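# Four arms sort stickered items into matching color bins

## Task

Put every item into the container whose color matches the color of the sticker on that item.

## Robot and tools

SETUP. Four identical i2rt Big YAM arms, named arm1, arm2, arm3 and arm4, share one workspace. Each has six revolute joints, a two-finger parallel gripper and a camera on its wrist. Four fixed room cameras also watch the scene: cam_room_a1, cam_room_a2, cam_room_b1 and cam_room_b2. The wrist cameras are arm1_cam_wrist through arm4_cam_wrist. Bases in the scene frame, in metres, with each foot facing its own +x: arm1 at (-0.644, +1.377, +0.914), arm2 at (-0.655, -0.555, +0.928), arm3 at (+0.651, -1.332, +0.868), arm4 at (+0.648, +0.477, +0.879). The hand reaches roughly 1.0 m from the joint1 axis at most.

FRAMES. Every pose uses one scene frame: origin on the floor, +z up, distances in metres, orientation as a quaternion in w,x,y,z order. The hand point lies between the finger pads, about 1 cm short of the fingertips. The fingers point along the hand's +z and open and close along its y axis. The printed hand position grows less accurate when the arm is stretched. hand_target is where the hand would be at the joint targets currently held.

move. Sends one action. Its keys are arm1, arm2, arm3, arm4 (one object per robot; leave a robot out to give it nothing new) and cameras. Each robot object may hold:
- joints: absolute targets by name. joint1_rad -2.879 to 2.879 (base turn, positive counter-clockwise seen from above, 0 points along the foot's facing); joint2_rad 0 to 3.141 (shoulder); joint3_rad 0 to 3.019 (elbow, 0 folded); joint4_rad -1.692 to 1.57 (hand pitch, positive tips fingers up); joint5_rad -1.57 to 1.57 (hand yaw, positive toward the arm's right); joint6_rad -2.094 to 2.094 (hand roll, positive clockwise seen from behind). Radians. gripper_m 0 to 0.093 is the fingertip gap in metres.
- target: an absolute hand pose as seven numbers [x, y, z, qw, qx, qy, qz], scene frame, metres, same form as the printed hand line. The hand travels in a straight line toward it from its hand_target. When target is given, joints may only contain gripper_m.
- speed: top hand speed in m/s, 0.002 to 0.5, default 0.25; valid only together with target. Rotation is capped at double that figure in rad/s.
All motions in one call start at once; hand paths of several arms finish together, paced by the slowest. A hand path lasts 0.5 to 10 s and an action at most 15 s. Paths do not avoid obstacles or other arms. Hands lag, drift and can overshoot speed near full stretch; expect a centimetre or more of error. Each step the controller limits the commanded pose to 100 mm and 20 degrees from the measured one. Joints moving at different rates can make a joint-space move sweep wide. cameras: list of camera names, [] for none, omitted or ["all"] for all.

wait: seconds (0 to 10) and optional cameras. Nothing new is commanded; returns full state and images.
zoom_image: camera (a name present in the latest images) and region [x0, y0, x1, y1] in pixels from the top-left, no larger than 504 by 504.
read_manual: section, only "licences"; returns URDF licence text, no motion.
finished_scene: scene, the current scene's integer number (1 to 3). Irreversible; later calls in the same reply apply to the next scene. The goal must already hold with the robots idle.

READING RESULTS. The move line names each robot sent a motion, with done or its worst status. joint_status and hand_status describe how the last accepted action ended: off_target (resting short, possibly still pushing), time_out (the arm keeps pushing toward a target near where it stopped; send its reported positions to relax it), not_followed (a safety check held back the targets; "joint command not followed" or "pose unreachable" in text; the robot may keep trying). on_its_own lists what a robot did without this call's command; "held at" shows its target, not a reading. Robots listed as "as last shown" were not commanded and their lines are repeated. The pictures line gives image order; frames can be slightly older than the state. Joint velocities are in rad/s (gripper in m/s); "within noise" means effectively still. Joint torques follow joint order, include gravity, carry offsets and noise, and joints 3 and 4 wrap sign past 28 N m.

GRIPPING. When squeezing a rigid part, gripper_m reads up to about 5 mm below its width (some grippers read up to 2 mm wider). Closed on nothing it reads 0.000 to 0.003. To grip firmly command roughly 5 mm or more under the width seen at first contact; deeper for soft, small or round items, which also crush more. To release, command well above the reading. Force per pad is about 50 to 64 N.

AVOID. Never knock items out of the work area or onto the floor, drop them, or let go while moving; these end or spoil the scene. Robots must not press hard against each other, and one gripper must not close on another arm's fingers. The self-collision check can be late and ignores fingers, gripper housings and wrist cameras meeting. Arms do not stop on contact and keep pushing; sustained pushing, holding loads or staying stretched heats motors (MOTOR HOT at 85 °C; at 100 °C an OVER-TEMPERATURE FAULT drops the arm for 30 to 60 s, and keys then read limit_stop_at_motor_heat, so resend them). Loose objects may occasionally get nudged. Unknown keys make a call invalid; out-of-range values get it refused, and after a refusal the remaining move, wait and finished_scene calls in that reply are skipped. The simulation keeps running while the operator composes a reply.

Each tool is called after "Call:" by a JSON object that holds its "name" and its "arguments", one argument or row to a line.

## Session

Call:
{"name": "move", "arguments": {

}}

Scene clock: 0.00 s.
Joint torques (N m): no reading
Motor temperatures (°C): arm1=[22 24 25 23 21 21 21] | arm2=[24 24 24 22 22 20 23] | arm3=[24 24 23 24 24 23 23] | arm4=[23 21 22 22 25 21 24]
Heat: arm1: hottest joint3_rad 25 °C; arm2: hottest joint1_rad 24 °C; arm3: hottest joint1_rad 24 °C; arm4: hottest joint5_rad 25 °C.
Joint velocities: within noise
arm1.joint_positions: joint1_rad=-0.126 joint2_rad=+0.534 joint3_rad=+1.403 joint4_rad=-1.611 joint5_rad=-0.026 joint6_rad=-0.127 gripper_m=+0.09396
arm1.joint_status: not commanded
arm1.hand: x=-0.6307 y=+1.5344 z=+1.4214 quat_wxyz=(-0.298, +0.671, -0.622, -0.272) (m; scene frame)
arm1.hand_target: x=-0.6306 y=+1.5327 z=+1.4326 quat_wxyz=(-0.308, +0.666, -0.618, -0.280) (m; scene frame)
arm1.hand_status: not commanded
arm2.joint_positions: joint1_rad=-0.045 joint2_rad=+0.390 joint3_rad=+1.428 joint4_rad=-1.186 joint5_rad=+0.166 joint6_rad=-0.774 gripper_m=+0.09396
arm2.joint_status: not commanded
arm2.hand: x=-0.6756 y=-0.6916 z=+1.5578 quat_wxyz=(-0.217, -0.319, -0.688, +0.615) (m; scene frame)
arm2.hand_target: x=-0.6760 y=-0.6854 z=+1.5652 quat_wxyz=(-0.221, -0.317, -0.681, +0.622) (m; scene frame)
arm2.hand_status: not commanded
arm3.joint_positions: joint1_rad=+0.075 joint2_rad=+0.276 joint3_rad=+1.523 joint4_rad=-1.599 joint5_rad=-0.185 joint6_rad=-0.597 gripper_m=+0.09396
arm3.joint_status: not commanded
arm3.hand: x=+0.6803 y=-1.3506 z=+1.4452 quat_wxyz=(-0.326, -0.350, -0.735, +0.481) (m; scene frame)
arm3.hand_target: x=+0.6804 y=-1.3484 z=+1.4507 quat_wxyz=(-0.328, -0.347, -0.731, +0.487) (m; scene frame)
arm3.hand_status: not commanded
arm4.joint_positions: joint1_rad=+0.109 joint2_rad=+0.555 joint3_rad=+1.556 joint4_rad=-1.251 joint5_rad=+0.178 joint6_rad=-0.775 gripper_m=+0.09396
arm4.joint_status: not commanded
arm4.hand: x=+0.6522 y=+0.6599 z=+1.5276 quat_wxyz=(-0.572, +0.731, -0.297, -0.221) (m; scene frame)
arm4.hand_target: x=+0.6531 y=+0.6547 z=+1.5360 quat_wxyz=(-0.580, +0.725, -0.296, -0.226) (m; scene frame)
arm4.hand_status: not commanded
pictures: arm1_cam_wrist, arm2_cam_wrist, arm3_cam_wrist, arm4_cam_wrist, cam_room_a1, cam_room_a2, cam_room_b1, cam_room_b2
Images, in order (width x height): arm1_cam_wrist 672x504, arm2_cam_wrist 672x504, arm3_cam_wrist 672x504, arm4_cam_wrist 672x504, cam_room_a1 672x504, cam_room_a2 672x504, cam_room_b1 672x504, cam_room_b2 672x504.

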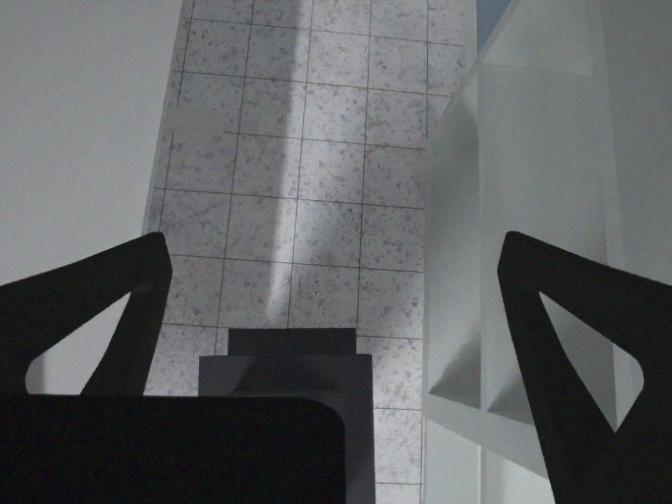

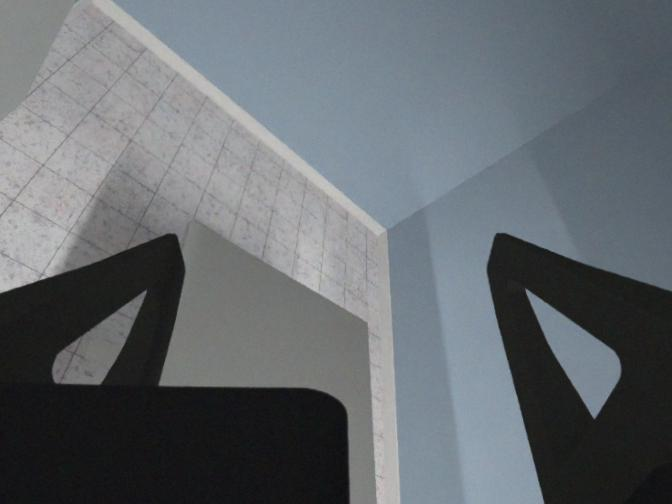

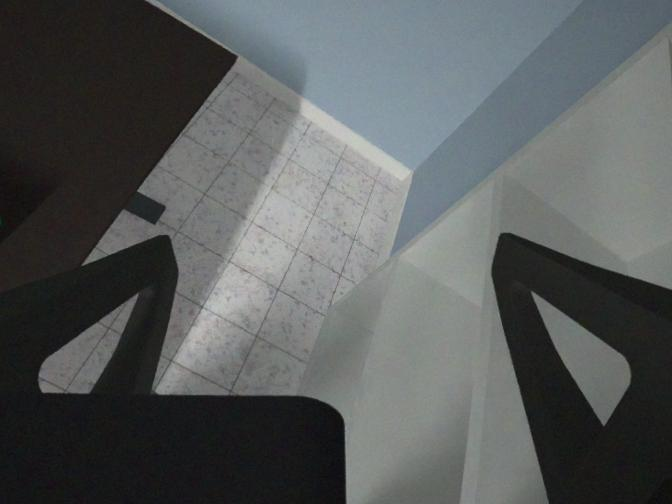

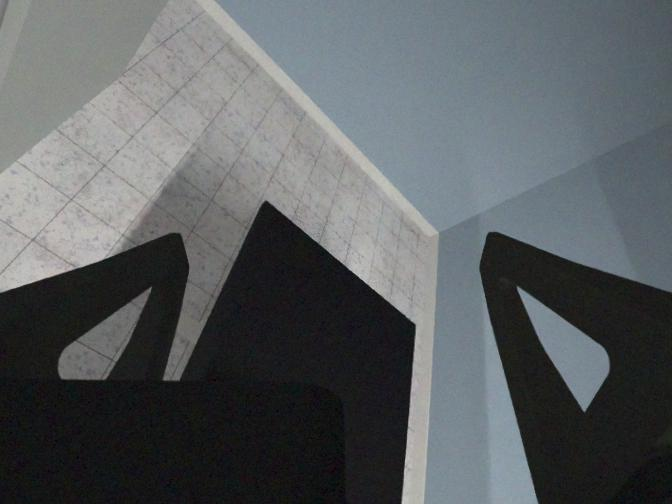

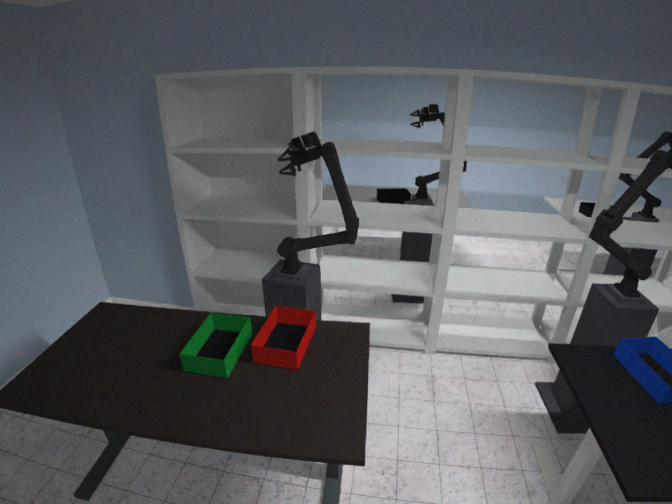

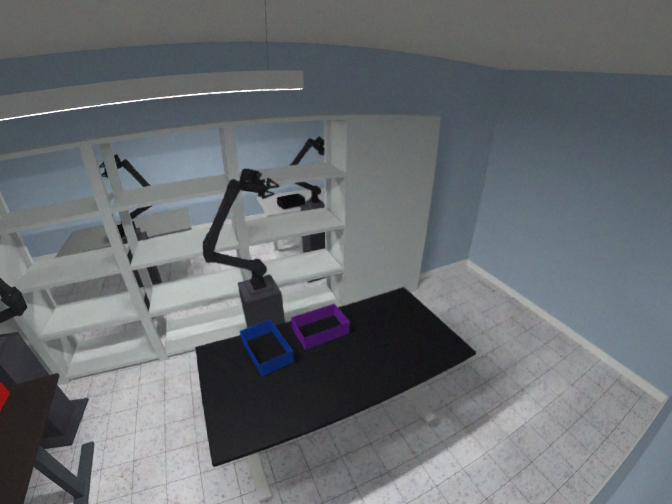

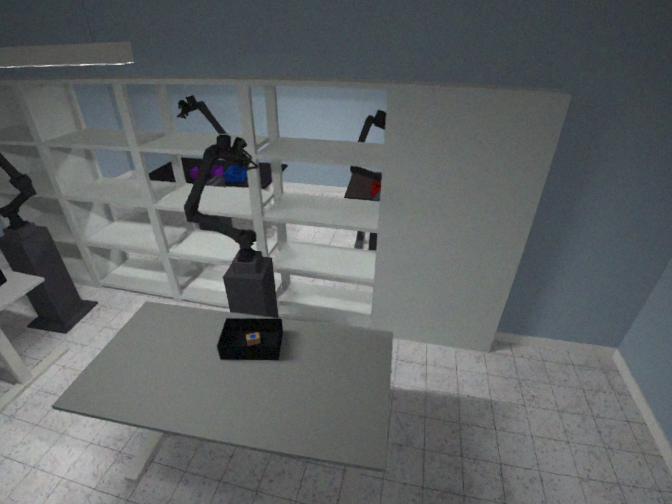

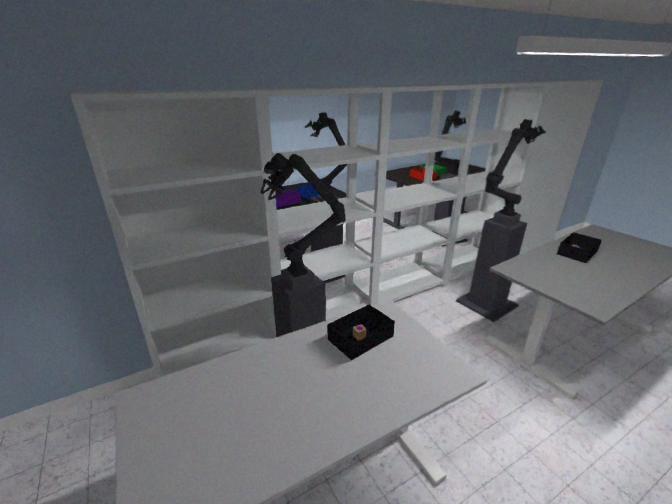

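Call:
{"name": "zoom_image", "arguments": {
  "camera": "cam_room_b1",
  "region": [200, 300, 310, 380]
}}

Call:
{"name": "zoom_image", "arguments": {
  "camera": "cam_room_b2",
  "region": [310, 290, 420, 370]
}}

Call:
{"name": "zoom_image", "arguments": {
  "camera": "cam_room_b1",
  "region": [0, 70, 504, 400]
}}

Call:
{"name": "zoom_image", "arguments": {
  "camera": "cam_room_b2",
  "region": [170, 70, 672, 400]
}}

Call:
{"name": "zoom_image", "arguments": {
  "camera": "cam_room_a1",
  "region": [168, 70, 672, 400]
}}

Call:
{"name": "zoom_image", "arguments": {
  "camera": "cam_room_a2",
  "region": [0, 100, 480, 420]
}}

Scaled by 4.582.

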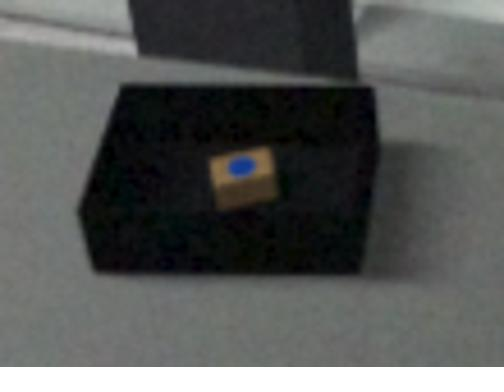

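Scaled by 4.582.

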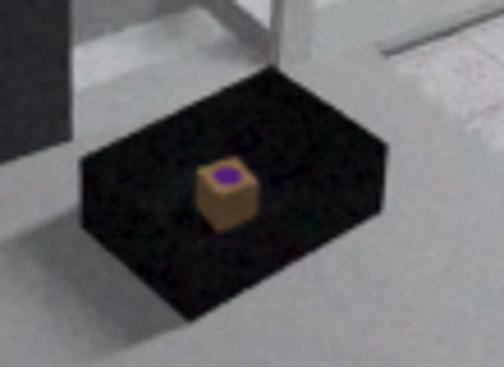

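Scaled by 1.000.

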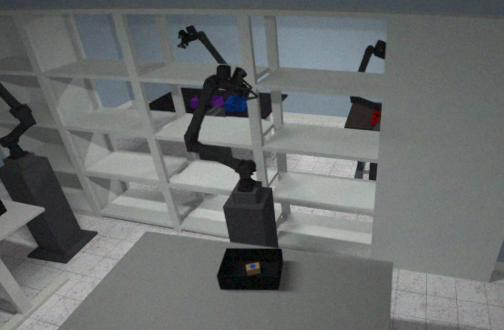

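Scaled by 1.004.

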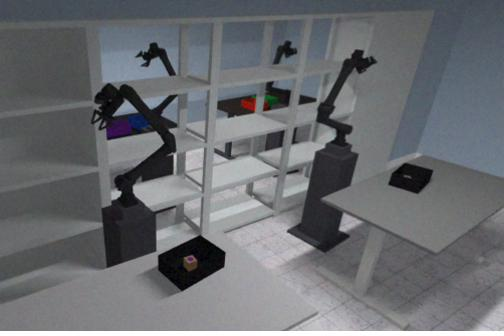

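Scaled by 1.000.

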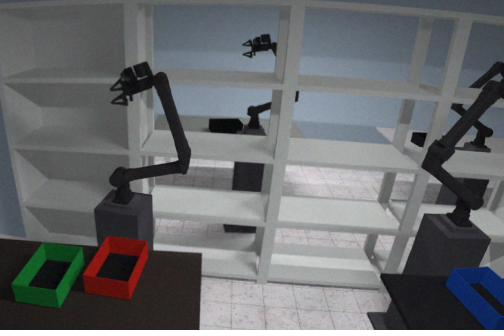

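Scaled by 1.050.

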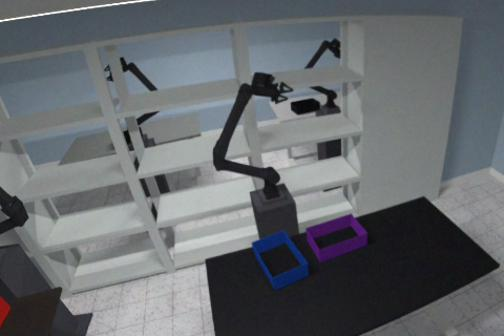

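Call:
{"name": "move", "arguments": {
  "arm1": {"joints": {"joint1_rad": 1.5, "joint2_rad": 1.0, "joint3_rad": 1.2, "joint4_rad": -1.5, "joint5_rad": 0, "joint6_rad": 0}},
  "arm2": {"joints": {"joint1_rad": -1.5, "joint2_rad": 1.0, "joint3_rad": 1.2, "joint4_rad": -1.5, "joint5_rad": 0, "joint6_rad": 0}},
  "arm3": {"joints": {"joint1_rad": 1.5, "joint2_rad": 1.0, "joint3_rad": 1.2, "joint4_rad": -1.5, "joint5_rad": 0, "joint6_rad": 0}},
  "arm4": {"joints": {"joint1_rad": -1.5, "joint2_rad": 1.0, "joint3_rad": 1.2, "joint4_rad": -1.5, "joint5_rad": 0, "joint6_rad": 0}}
}}

Scene clock: 55.07 s.
Joint torques (N m): arm1=[-1.26 -4.66 12.88 1.01 0.09 0.11] | arm2=[0.5 -7.94 11.67 0.76 -0.04 0.21] | arm3=[1.85 -7.06 9.92 0.53 0.05 0.03] | arm4=[0.67 -6.07 10.85 0.01 0.08 0.15]
Motor temperatures (°C): arm1=[22 24 29 24 21 21 21] | arm2=[24 25 27 23 22 20 23] | arm3=[24 25 24 24 24 23 23] | arm4=[23 22 27 22 25 21 24]
Heat: arm1: hottest joint3_rad 29 °C; arm2: hottest joint3_rad 27 °C; arm3: hottest joint2_rad 25 °C; arm4: hottest joint3_rad 27 °C.
move: arm1 done; arm2 done; arm3 done; arm4 done
Joint velocities: within noise
arm1.joint_positions: joint1_rad=+1.496 joint2_rad=+1.015 joint3_rad=+1.177 joint4_rad=-1.505 joint5_rad=-0.002 joint6_rad=-0.007 gripper_m=+0.09398
arm1.joint_status: all done
arm1.hand: x=-0.9509 y=+1.3784 z=+1.2292 quat_wxyz=(-0.001, +0.993, +0.001, -0.121) (m; scene frame)
arm1.hand_target: x=-0.9532 y=+1.3776 z=+1.2437 quat_wxyz=(-0.001, +0.990, -0.001, -0.143) (m; scene frame)
arm1.hand_status: not commanded
arm2.joint_positions: joint1_rad=-1.498 joint2_rad=+1.011 joint3_rad=+1.197 joint4_rad=-1.488 joint5_rad=+0.001 joint6_rad=-0.014 gripper_m=+0.09397
arm2.joint_status: all done
arm2.hand: x=-0.9691 y=-0.6158 z=+1.2482 quat_wxyz=(-0.010, -0.986, -0.101, +0.132) (m; scene frame)
arm2.hand_target: x=-0.9647 y=-0.6145 z=+1.2523 quat_wxyz=(-0.011, -0.987, -0.093, +0.133) (m; scene frame)
arm2.hand_status: not commanded
arm3.joint_positions: joint1_rad=+1.492 joint2_rad=+1.012 joint3_rad=+1.187 joint4_rad=-1.502 joint5_rad=-0.001 joint6_rad=-0.008 gripper_m=+0.09398
arm3.joint_status: all done
arm3.hand: x=+0.9585 y=-1.3899 z=+1.1843 quat_wxyz=(-0.122, -0.094, -0.988, +0.019) (m; scene frame)
arm3.hand_target: x=+0.9592 y=-1.3875 z=+1.1935 quat_wxyz=(-0.135, -0.094, -0.986, +0.019) (m; scene frame)
arm3.hand_status: not commanded
arm4.joint_positions: joint1_rad=-1.499 joint2_rad=+1.004 joint3_rad=+1.171 joint4_rad=-1.488 joint5_rad=+0.001 joint6_rad=-0.013 gripper_m=+0.09398
arm4.joint_status: all done
arm4.hand: x=+0.9601 y=+0.5180 z=+1.1893 quat_wxyz=(-0.122, +0.070, -0.990, -0.005) (m; scene frame)
arm4.hand_target: x=+0.9614 y=+0.5180 z=+1.2025 quat_wxyz=(-0.132, +0.063, -0.989, -0.007) (m; scene frame)
arm4.hand_status: not commanded
pictures: arm1_cam_wrist, arm2_cam_wrist, arm3_cam_wrist, arm4_cam_wrist, cam_room_a1, cam_room_a2, cam_room_b1, cam_room_b2
Images, in order (width x height): arm1_cam_wrist 672x504, arm2_cam_wrist 672x504, arm3_cam_wrist 672x504, arm4_cam_wrist 672x504, cam_room_a1 672x504, cam_room_a2 672x504, cam_room_b1 672x504, cam_room_b2 672x504.

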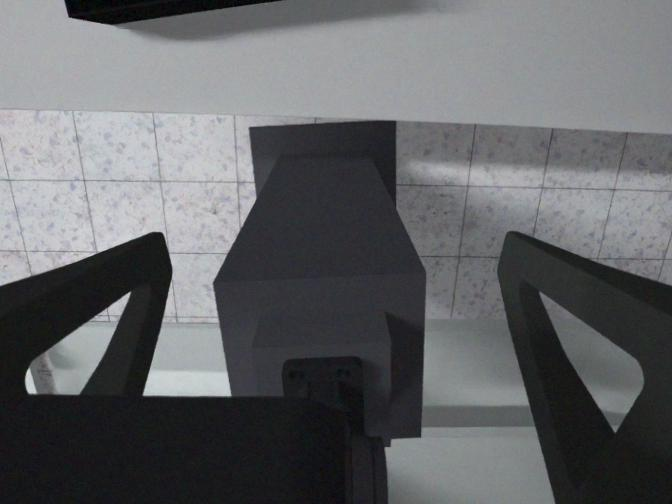

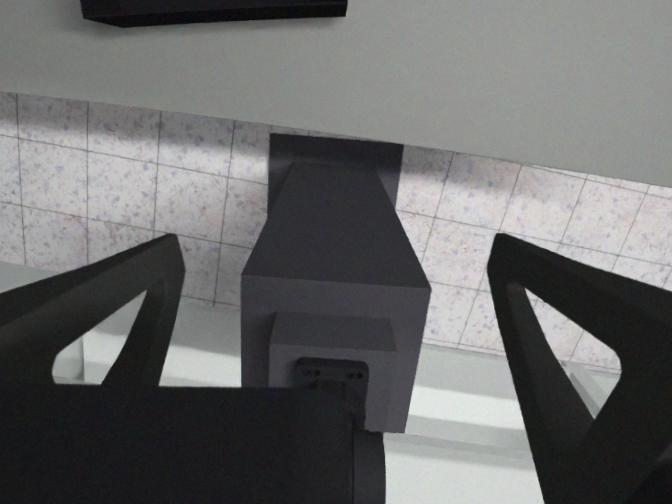

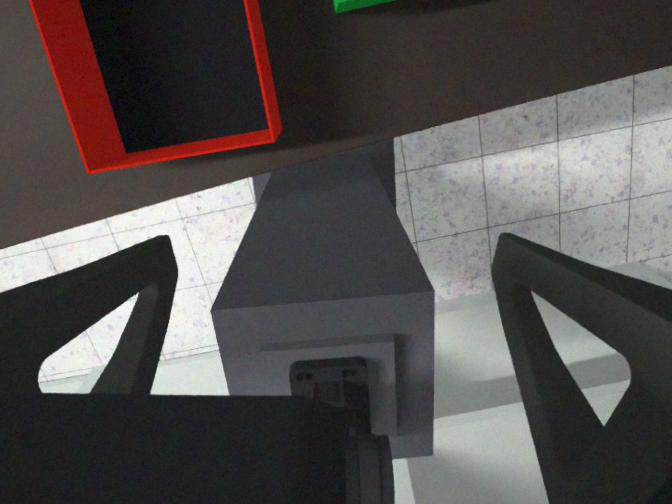

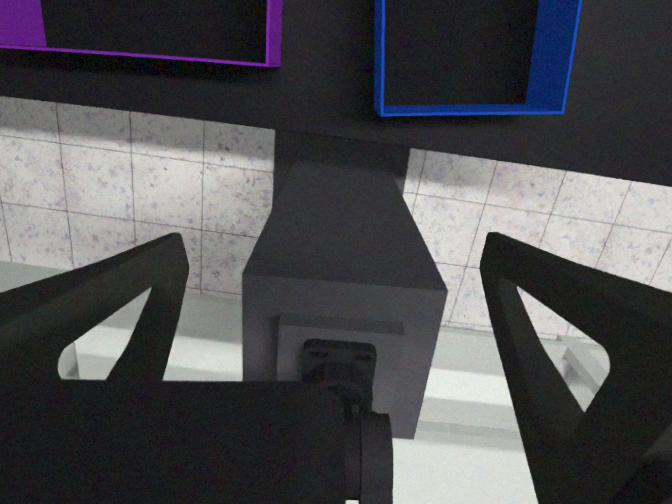

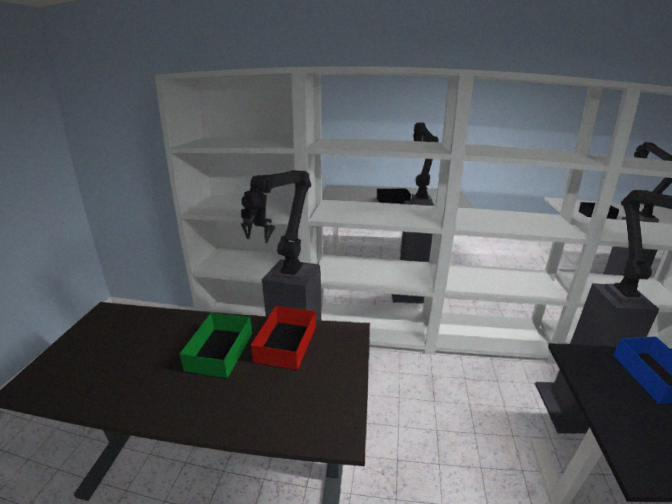

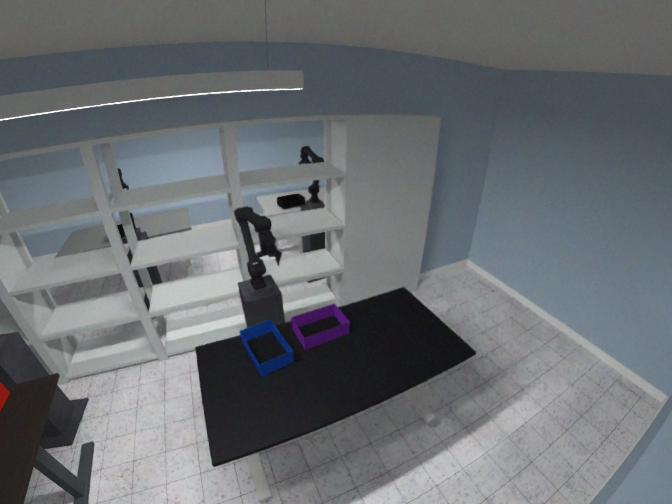

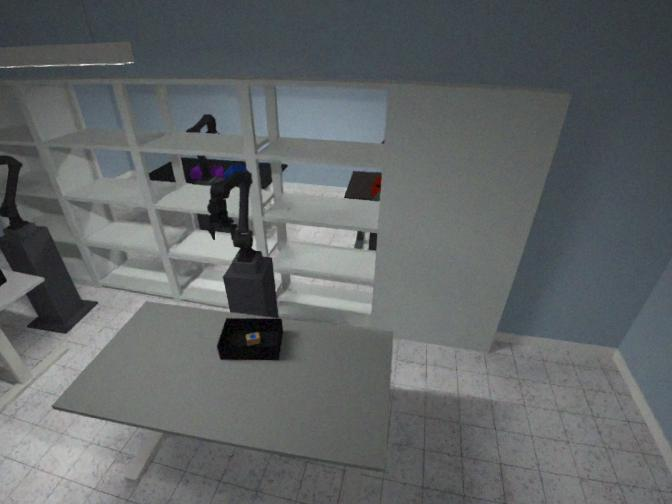

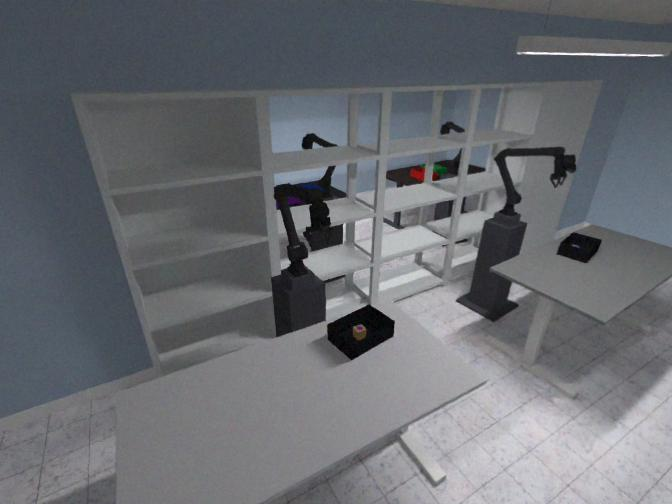

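Call:
{"name": "move", "arguments": {
  "arm1": {"joints": {"joint1_rad": 1.5, "joint2_rad": 1.1, "joint3_rad": 1.3, "joint4_rad": -0.9, "joint5_rad": 0, "joint6_rad": 0}},
  "arm2": {"joints": {"joint1_rad": -1.5, "joint2_rad": 1.1, "joint3_rad": 1.3, "joint4_rad": -0.9, "joint5_rad": 0, "joint6_rad": 0}},
  "arm3": {"joints": {"joint1_rad": 1.5, "joint2_rad": 1.1, "joint3_rad": 1.3, "joint4_rad": -0.9, "joint5_rad": 0, "joint6_rad": 0}},
  "arm4": {"joints": {"joint1_rad": -1.5, "joint2_rad": 1.1, "joint3_rad": 1.3, "joint4_rad": -0.9, "joint5_rad": 0, "joint6_rad": 0}},
  "cameras": ["arm1_cam_wrist","arm2_cam_wrist","arm3_cam_wrist","arm4_cam_wrist"]
}}

Scene clock: 76.40 s.
Joint torques (N m): arm1=[-1.79 -5.71 17.05 2.39 0.06 0.06] | arm2=[0.62 -8.88 17.35 2.92 -0.05 0.2] | arm3=[1.73 -9.05 14.09 2.07 0.06 0.03] | arm4=[0.97 -8.18 12.93 1.87 0.07 0.13]
Motor temperatures (°C): arm1=[22 24 32 23 21 21 21] | arm2=[24 25 30 22 22 20 23] | arm3=[24 25 25 24 24 23 23] | arm4=[23 22 28 22 24 21 24]
Heat: arm1: hottest joint3_rad 32 °C; arm2: hottest joint3_rad 30 °C; arm3: hottest joint2_rad 25 °C; arm4: hottest joint3_rad 28 °C.
move: arm1 done; arm2 done; arm3 done; arm4 done
Joint velocities: within noise
arm1.joint_positions: joint1_rad=+1.496 joint2_rad=+1.103 joint3_rad=+1.240 joint4_rad=-0.921 joint5_rad=-0.002 joint6_rad=-0.007 gripper_m=+0.09398
arm1.joint_status: all done
arm1.hand: x=-1.1018 y=+1.3791 z=+1.2988 quat_wxyz=(-0.003, +0.921, +0.001, -0.390) (m; scene frame)
arm1.hand_target: x=-1.1102 y=+1.3776 z=+1.3377 quat_wxyz=(-0.002, +0.903, +0.000, -0.429) (m; scene frame)
arm1.hand_status: not commanded
arm2.joint_positions: joint1_rad=-1.498 joint2_rad=+1.095 joint3_rad=+1.240 joint4_rad=-0.919 joint5_rad=+0.001 joint6_rad=-0.014 gripper_m=+0.09397
arm2.joint_status: all done
arm2.hand: x=-1.1103 y=-0.6430 z=+1.3083 quat_wxyz=(-0.032, -0.917, -0.094, +0.385) (m; scene frame)
arm2.hand_target: x=-1.1207 y=-0.6445 z=+1.3432 quat_wxyz=(-0.038, -0.903, -0.086, +0.419) (m; scene frame)
arm2.hand_status: not commanded
arm3.joint_positions: joint1_rad=+1.492 joint2_rad=+1.106 joint3_rad=+1.246 joint4_rad=-0.916 joint5_rad=-0.001 joint6_rad=-0.008 gripper_m=+0.09398
arm3.joint_status: all done
arm3.hand: x=+1.1076 y=-1.4191 z=+1.2499 quat_wxyz=(-0.386, -0.085, -0.917, +0.046) (m; scene frame)
arm3.hand_target: x=+1.1148 y=-1.4164 z=+1.2855 quat_wxyz=(-0.421, -0.084, -0.902, +0.046) (m; scene frame)
arm3.hand_status: not commanded
arm4.joint_positions: joint1_rad=-1.499 joint2_rad=+1.094 joint3_rad=+1.250 joint4_rad=-0.918 joint5_rad=+0.001 joint6_rad=-0.013 gripper_m=+0.09398
arm4.joint_status: all done
arm4.hand: x=+1.1097 y=+0.5376 z=+1.2641 quat_wxyz=(-0.390, +0.065, -0.918, -0.021) (m; scene frame)
arm4.hand_target: x=+1.1191 y=+0.5383 z=+1.2930 quat_wxyz=(-0.419, +0.058, -0.906, -0.025) (m; scene frame)
arm4.hand_status: not commanded
pictures: arm1_cam_wrist, arm2_cam_wrist, arm3_cam_wrist, arm4_cam_wrist
Images, in order (width x height): arm1_cam_wrist 672x504, arm2_cam_wrist 672x504, arm3_cam_wrist 672x504, arm4_cam_wrist 672x504.

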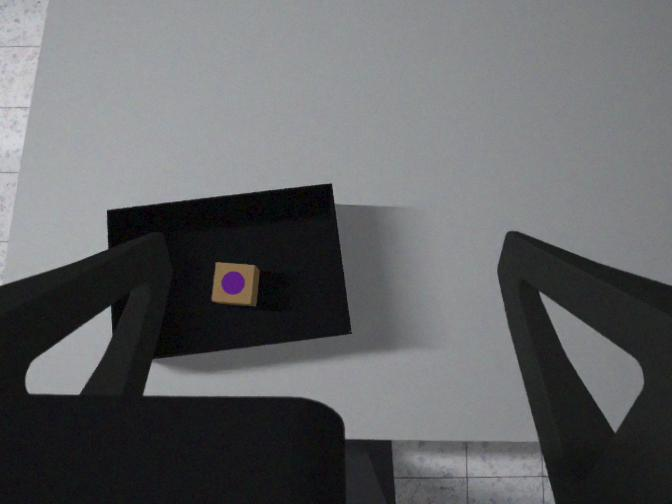

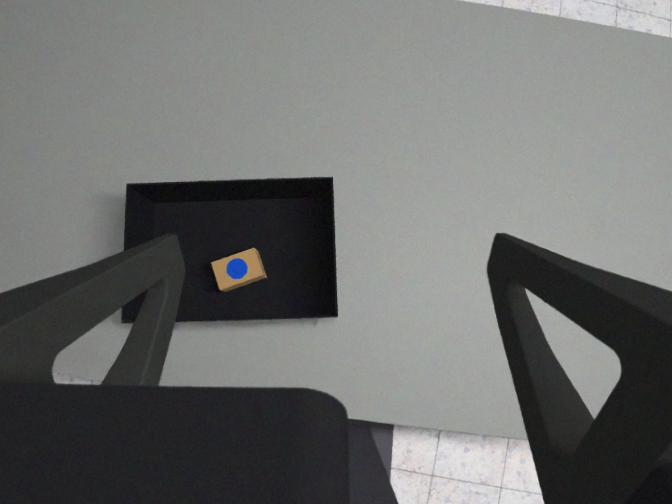

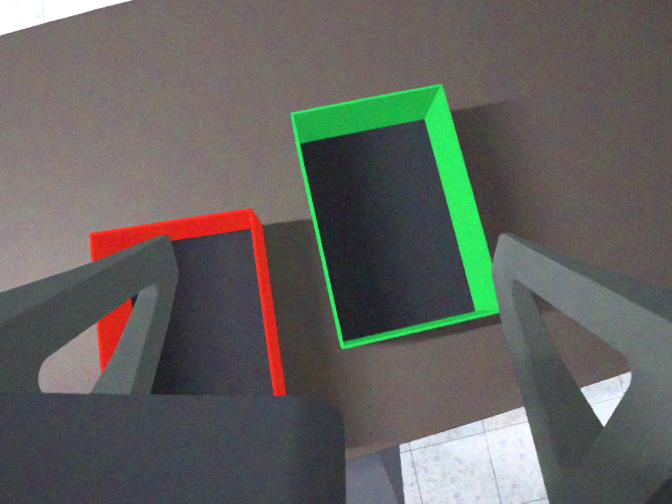

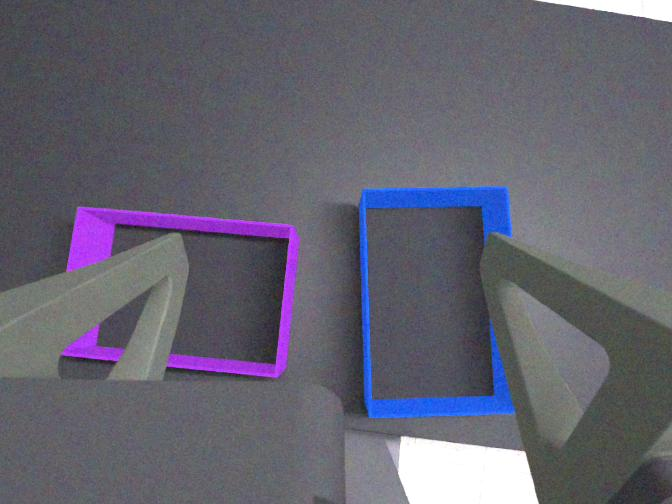

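Call:
{"name": "move", "arguments": {
  "arm1": {"target": [-1.17, 1.24, 1.10, 0, 1, 0, 0], "speed": 0.2},
  "arm2": {"target": [-1.17, -0.77, 1.10, 0, 1, 0, 0], "speed": 0.2},
  "cameras": ["arm1_cam_wrist","arm2_cam_wrist"]
}}

Scene clock: 106.90 s.
Joint torques (N m): arm1=[-1.2 -13.86 15.49 0.14 0 0.07] | arm2=[1.38 -17.9 15.46 0.1 -0.11 0.21] | arm3=[1.73 -9.11 14.11 2.07 0.06 0.03] | arm4=[0.67 -8.29 13.07 1.74 0.07 0.17]
Motor temperatures (°C): arm1=[22 24 36 24 21 21 21] | arm2=[24 25 35 23 22 20 23] | arm3=[24 25 32 24 24 23 23] | arm4=[23 22 31 22 24 21 24]
Heat: arm1: hottest joint3_rad 36 °C; arm2: hottest joint3_rad 35 °C; arm3: hottest joint3_rad 32 °C; arm4: hottest joint3_rad 31 °C.
move: arm1 off_target; arm2 off_target
Joint velocities: within noise
arm1.joint_positions: joint1_rad=+1.747 joint2_rad=+1.792 joint3_rad=+1.574 joint4_rad=-1.413 joint5_rad=-0.005 joint6_rad=+0.244 gripper_m=+0.09398
arm1.joint_status: not commanded
arm1.hand: x=-1.1546 y=+1.2483 z=+1.0785 quat_wxyz=(-0.006, +1.000, +0.000, +0.022) (m; scene frame)
arm1.hand_target: x=-1.1688 y=+1.2402 z=+1.1002 quat_wxyz=(+0.000, +1.000, +0.000, -0.001) (m; scene frame)
arm1.hand_status: off_target (0.028 m and 2.7 deg from the pose sent, 0.252 m and 45.9 deg at the start)
arm2.joint_positions: joint1_rad=-1.301 joint2_rad=+1.792 joint3_rad=+1.592 joint4_rad=-1.391 joint5_rad=+0.000 joint6_rad=+0.380 gripper_m=+0.09397
arm2.joint_status: not commanded
arm2.hand: x=-1.1563 y=-0.7594 z=+1.0899 quat_wxyz=(+0.006, -1.000, -0.004, -0.010) (m; scene frame)
arm2.hand_target: x=-1.1691 y=-0.7697 z=+1.1000 quat_wxyz=(+0.000, -1.000, +0.000, +0.000) (m; scene frame)
arm2.hand_status: off_target (0.020 m and 1.4 deg from the pose sent, 0.251 m and 46.9 deg at the start)
arm3, arm4: as last shown
arm3.hand_target: x=+1.1148 y=-1.4164 z=+1.2855 quat_wxyz=(-0.421, -0.084, -0.902, +0.047) (m; scene frame)
arm4.joint_positions: joint1_rad=-1.499 joint2_rad=+1.094 joint3_rad=+1.250 joint4_rad=-0.917 joint5_rad=+0.001 joint6_rad=-0.013 gripper_m=+0.09398
arm4.hand: x=+1.1098 y=+0.5376 z=+1.2642 quat_wxyz=(-0.391, +0.065, -0.918, -0.021) (m; scene frame)
pictures: arm1_cam_wrist, arm2_cam_wrist
Images, in order (width x height): arm1_cam_wrist 672x504, arm2_cam_wrist 672x504.

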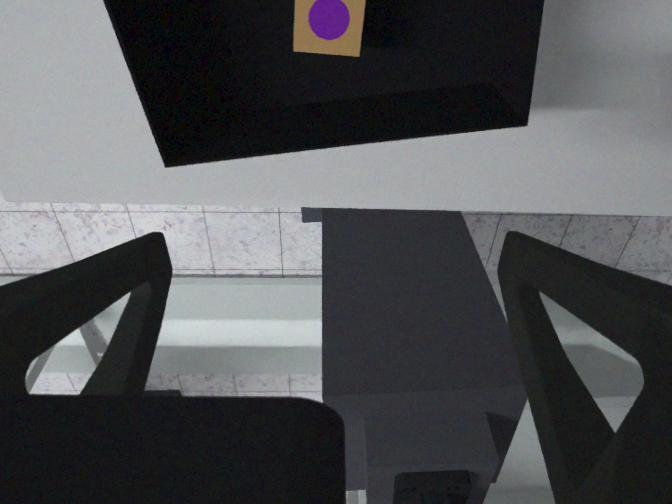

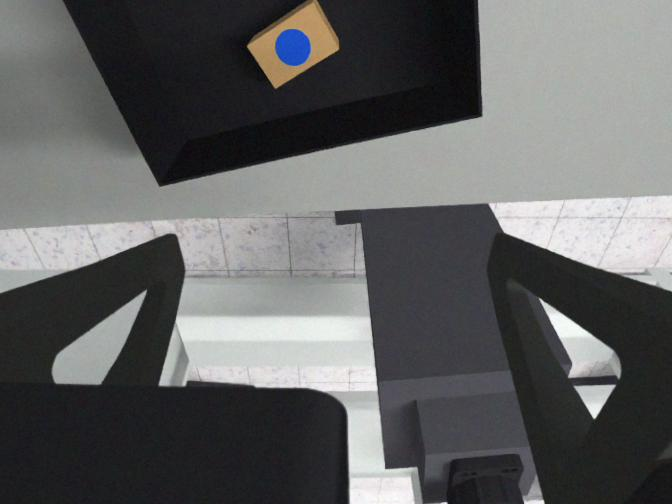

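Call:
{"name": "move", "arguments": {
  "arm1": {"target": [-1.185, 1.235, 0.99, 0, 1, 0, 0], "speed": 0.2},
  "arm2": {"target": [-1.185, -0.79, 0.99, 0, 1, 0, 0], "speed": 0.2},
  "cameras": ["arm1_cam_wrist","arm2_cam_wrist"]
}}

Scene clock: 113.07 s.
Joint torques (N m): arm1=[-0.97 -16.79 10.07 0.94 0.02 0.09] | arm2=[1.32 -19.66 9.76 1.26 -0.09 0.21] | arm3=[1.67 -9.11 14.05 2.03 0.06 0.03] | arm4=[0.73 -7.82 13.11 1.76 0.07 0.15]
Motor temperatures (°C): arm1=[22 25 36 23 21 21 21] | arm2=[24 25 35 22 22 20 23] | arm3=[24 25 33 24 24 23 23] | arm4=[23 22 32 22 24 21 24]
Heat: arm1: hottest joint3_rad 36 °C; arm2: hottest joint3_rad 35 °C; arm3: hottest joint3_rad 33 °C; arm4: hottest joint3_rad 32 °C.
move: arm1 off_target; arm2 off_target
Joint velocities: within noise
arm1.joint_positions: joint1_rad=+1.747 joint2_rad=+1.920 joint3_rad=+1.499 joint4_rad=-1.193 joint5_rad=-0.005 joint6_rad=+0.247 gripper_m=+0.09398
arm1.joint_status: not commanded
arm1.hand: x=-1.1792 y=+1.2427 z=+0.9832 quat_wxyz=(-0.004, +1.000, -0.001, +0.014) (m; scene frame)
arm1.hand_target: x=-1.1848 y=+1.2350 z=+0.9902 quat_wxyz=(+0.000, +1.000, +0.000, +0.000) (m; scene frame)
arm1.hand_status: off_target (0.012 m and 1.7 deg from the pose sent, 0.094 m and 2.7 deg at the start)
arm2.joint_positions: joint1_rad=-1.278 joint2_rad=+1.933 joint3_rad=+1.564 joint4_rad=-1.185 joint5_rad=+0.000 joint6_rad=+0.402 gripper_m=+0.09397
arm2.joint_status: not commanded
arm2.hand: x=-1.1871 y=-0.7858 z=+1.0030 quat_wxyz=(-0.001, -1.000, -0.004, +0.006) (m; scene frame)
arm2.hand_target: x=-1.1847 y=-0.7899 z=+0.9902 quat_wxyz=(+0.000, -1.000, +0.000, +0.000) (m; scene frame)
arm2.hand_status: off_target (0.014 m and 0.8 deg from the pose sent, 0.108 m and 1.4 deg at the start)
arm3, arm4: as last shown
pictures: arm1_cam_wrist, arm2_cam_wrist
Images, in order (width x height): arm1_cam_wrist 672x504, arm2_cam_wrist 672x504.

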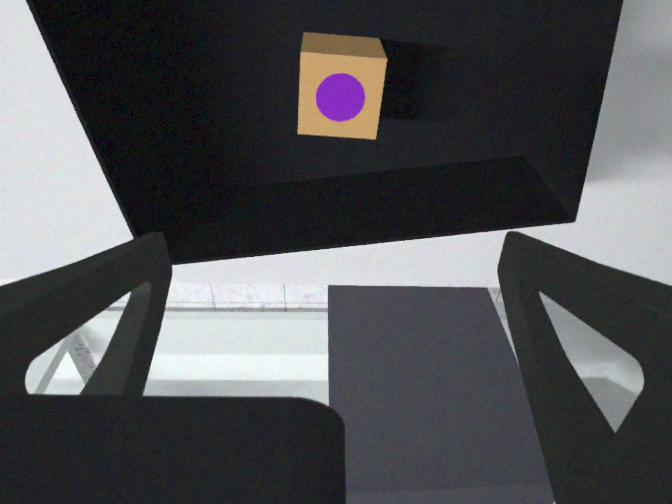

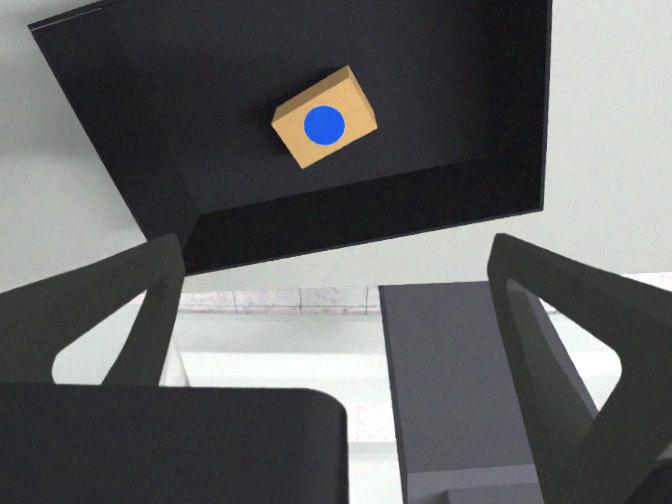

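Call:
{"name": "move", "arguments": {
  "arm1": {"joints": {"joint1_rad": -1.64, "joint2_rad": 0.5, "joint3_rad": 1.4, "joint4_rad": -1.2, "joint5_rad": 0, "joint6_rad": 0}},
  "arm2": {"joints": {"joint1_rad": 1.455, "joint2_rad": 0.5, "joint3_rad": 1.4, "joint4_rad": -1.2, "joint5_rad": 0, "joint6_rad": 0}},
  "arm3": {"joints": {"joint1_rad": -1.451, "joint2_rad": 0.5, "joint3_rad": 1.4, "joint4_rad": -1.2, "joint5_rad": 0, "joint6_rad": 0}},
  "arm4": {"joints": {"joint1_rad": 1.514, "joint2_rad": 0.5, "joint3_rad": 1.4, "joint4_rad": -1.2, "joint5_rad": 0, "joint6_rad": 0}}
}}

Scene clock: 165.17 s.
Joint torques (N m): arm1=[-2.67 6.59 10.11 1.58 -0.05 -0.07] | arm2=[1.2 3.37 9.17 2.22 0.14 -0.05] | arm3=[0.5 4.19 7.9 1.47 -0.02 0.01] | arm4=[0.91 5.3 6.95 1.01 0.13 0.15]
Motor temperatures (°C): arm1=[22 26 32 23 21 21 21] | arm2=[24 27 30 22 22 20 23] | arm3=[24 25 36 24 24 23 23] | arm4=[23 22 36 22 24 21 24]
Heat: arm1: hottest joint3_rad 32 °C; arm2: hottest joint3_rad 30 °C; arm3: hottest joint3_rad 36 °C; arm4: hottest joint3_rad 36 °C.
move: arm1 done; arm2 done; arm3 done; arm4 done
Joint velocities: within noise
arm1.joint_positions: joint1_rad=-1.633 joint2_rad=+0.488 joint3_rad=+1.378 joint4_rad=-1.193 joint5_rad=+0.002 joint6_rad=+0.008 gripper_m=+0.09400
arm1.joint_status: all done
arm1.hand: x=-0.4403 y=+1.3763 z=+1.5024 quat_wxyz=(-0.586, -0.002, -0.810, -0.005) (m; scene frame)
arm1.hand_target: x=-0.4399 y=+1.3752 z=+1.5090 quat_wxyz=(-0.587, -0.001, -0.810, -0.001) (m; scene frame)
arm1.hand_status: not commanded
arm2.joint_positions: joint1_rad=+1.450 joint2_rad=+0.497 joint3_rad=+1.396 joint4_rad=-1.190 joint5_rad=-0.003 joint6_rad=+0.011 gripper_m=+0.09400
arm2.joint_status: all done
arm2.hand: x=-0.4616 y=-0.5579 z=+1.5275 quat_wxyz=(-0.598, -0.006, -0.802, -0.005) (m; scene frame)
arm2.hand_target: x=-0.4618 y=-0.5574 z=+1.5267 quat_wxyz=(-0.594, +0.000, -0.804, -0.002) (m; scene frame)
arm2.hand_status: not commanded
arm3.joint_positions: joint1_rad=-1.441 joint2_rad=+0.496 joint3_rad=+1.389 joint4_rad=-1.194 joint5_rad=+0.001 joint6_rad=-0.006 gripper_m=+0.09401
arm3.joint_status: all done
arm3.hand: x=+0.4550 y=-1.3247 z=+1.4626 quat_wxyz=(-0.006, -0.805, -0.002, +0.593) (m; scene frame)
arm3.hand_target: x=+0.4559 y=-1.3228 z=+1.4654 quat_wxyz=(-0.005, -0.805, +0.004, +0.593) (m; scene frame)
arm3.hand_status: not commanded
arm4.joint_positions: joint1_rad=+1.509 joint2_rad=+0.489 joint3_rad=+1.397 joint4_rad=-1.188 joint5_rad=-0.001 joint6_rad=-0.012 gripper_m=+0.09402
arm4.joint_status: all done
arm4.hand: x=+0.4596 y=+0.4806 z=+1.4813 quat_wxyz=(-0.003, +0.798, +0.002, -0.603) (m; scene frame)
arm4.hand_target: x=+0.4560 y=+0.4799 z=+1.4780 quat_wxyz=(+0.001, +0.804, -0.001, -0.595) (m; scene frame)
arm4.hand_status: not commanded
pictures: arm1_cam_wrist, arm2_cam_wrist, arm3_cam_wrist, arm4_cam_wrist, cam_room_a1, cam_room_a2, cam_room_b1, cam_room_b2
Images, in order (width x height): arm1_cam_wrist 672x504, arm2_cam_wrist 672x504, arm3_cam_wrist 672x504, arm4_cam_wrist 672x504, cam_room_a1 672x504, cam_room_a2 672x504, cam_room_b1 672x504, cam_room_b2 672x504.

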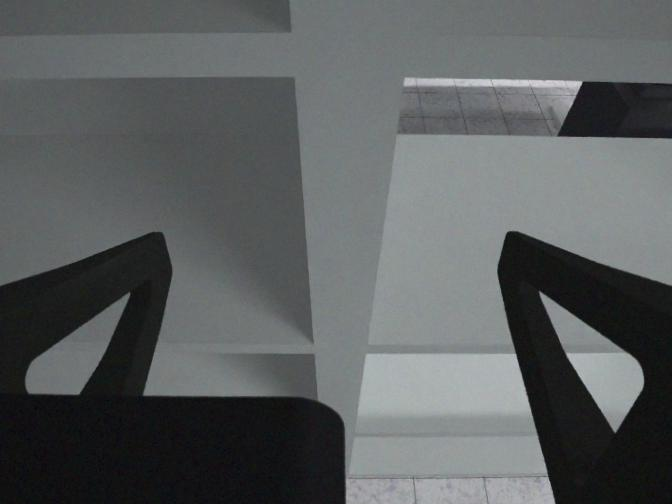

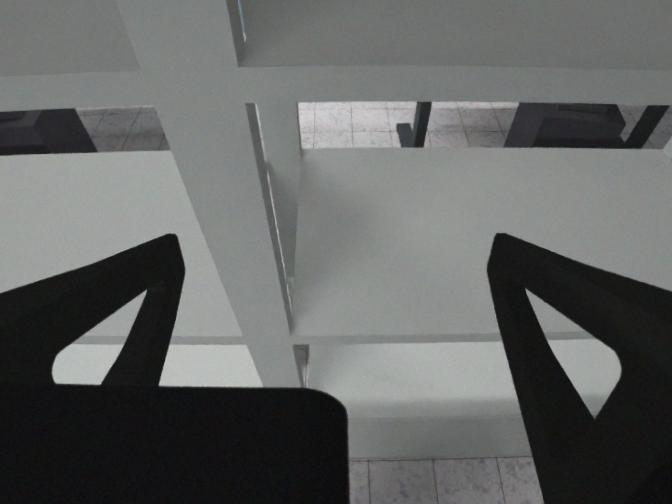

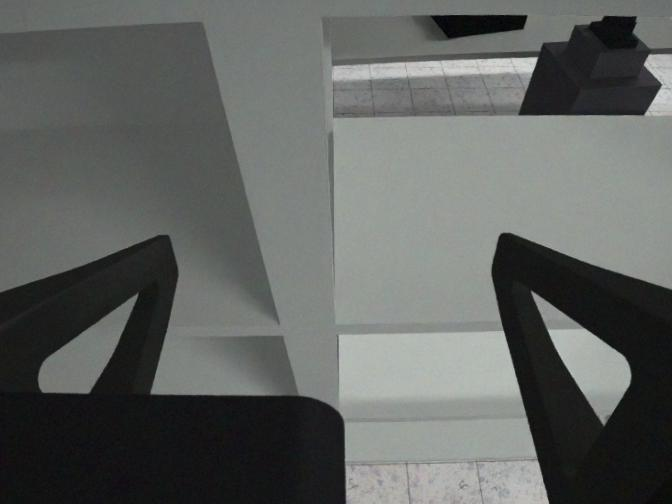

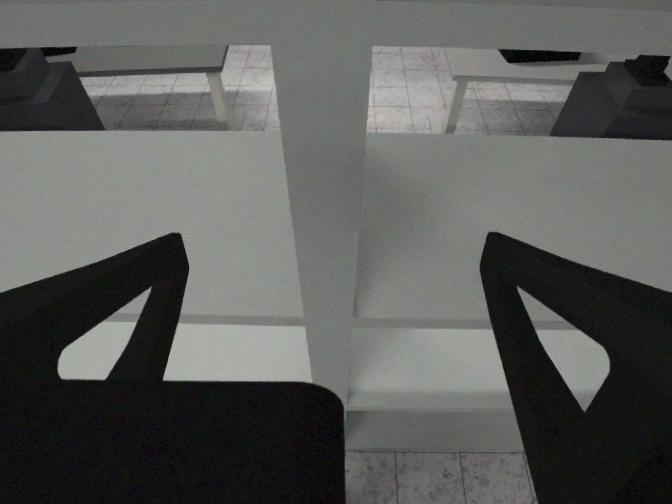

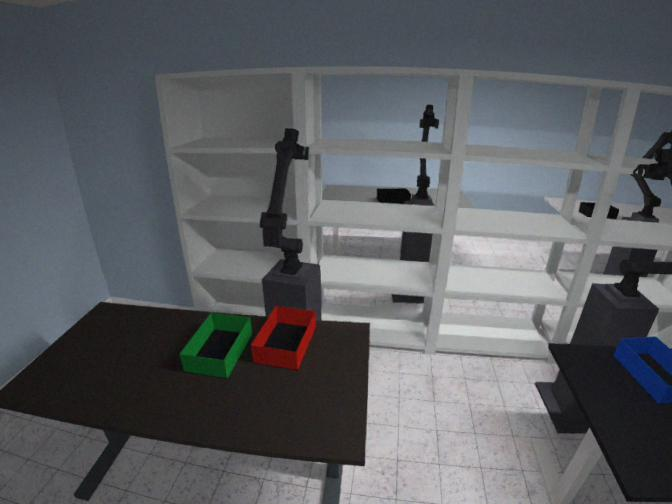

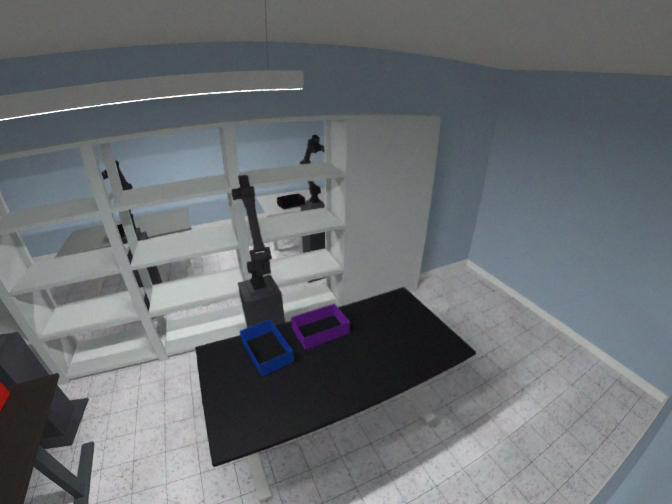

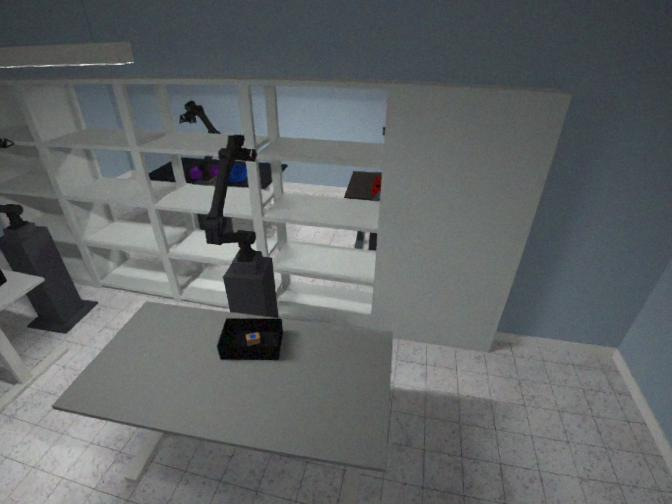

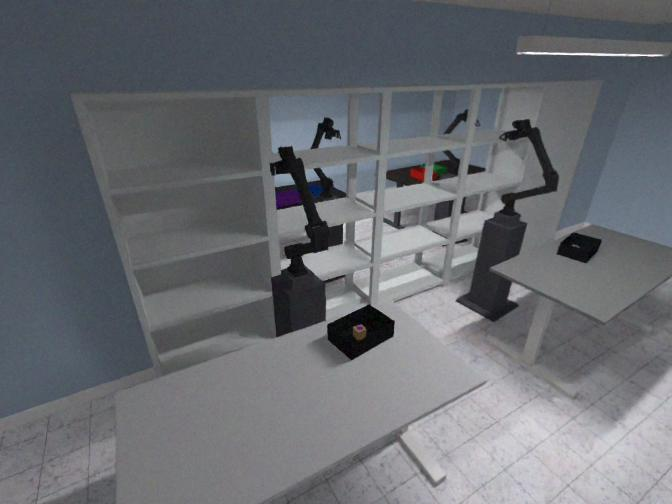

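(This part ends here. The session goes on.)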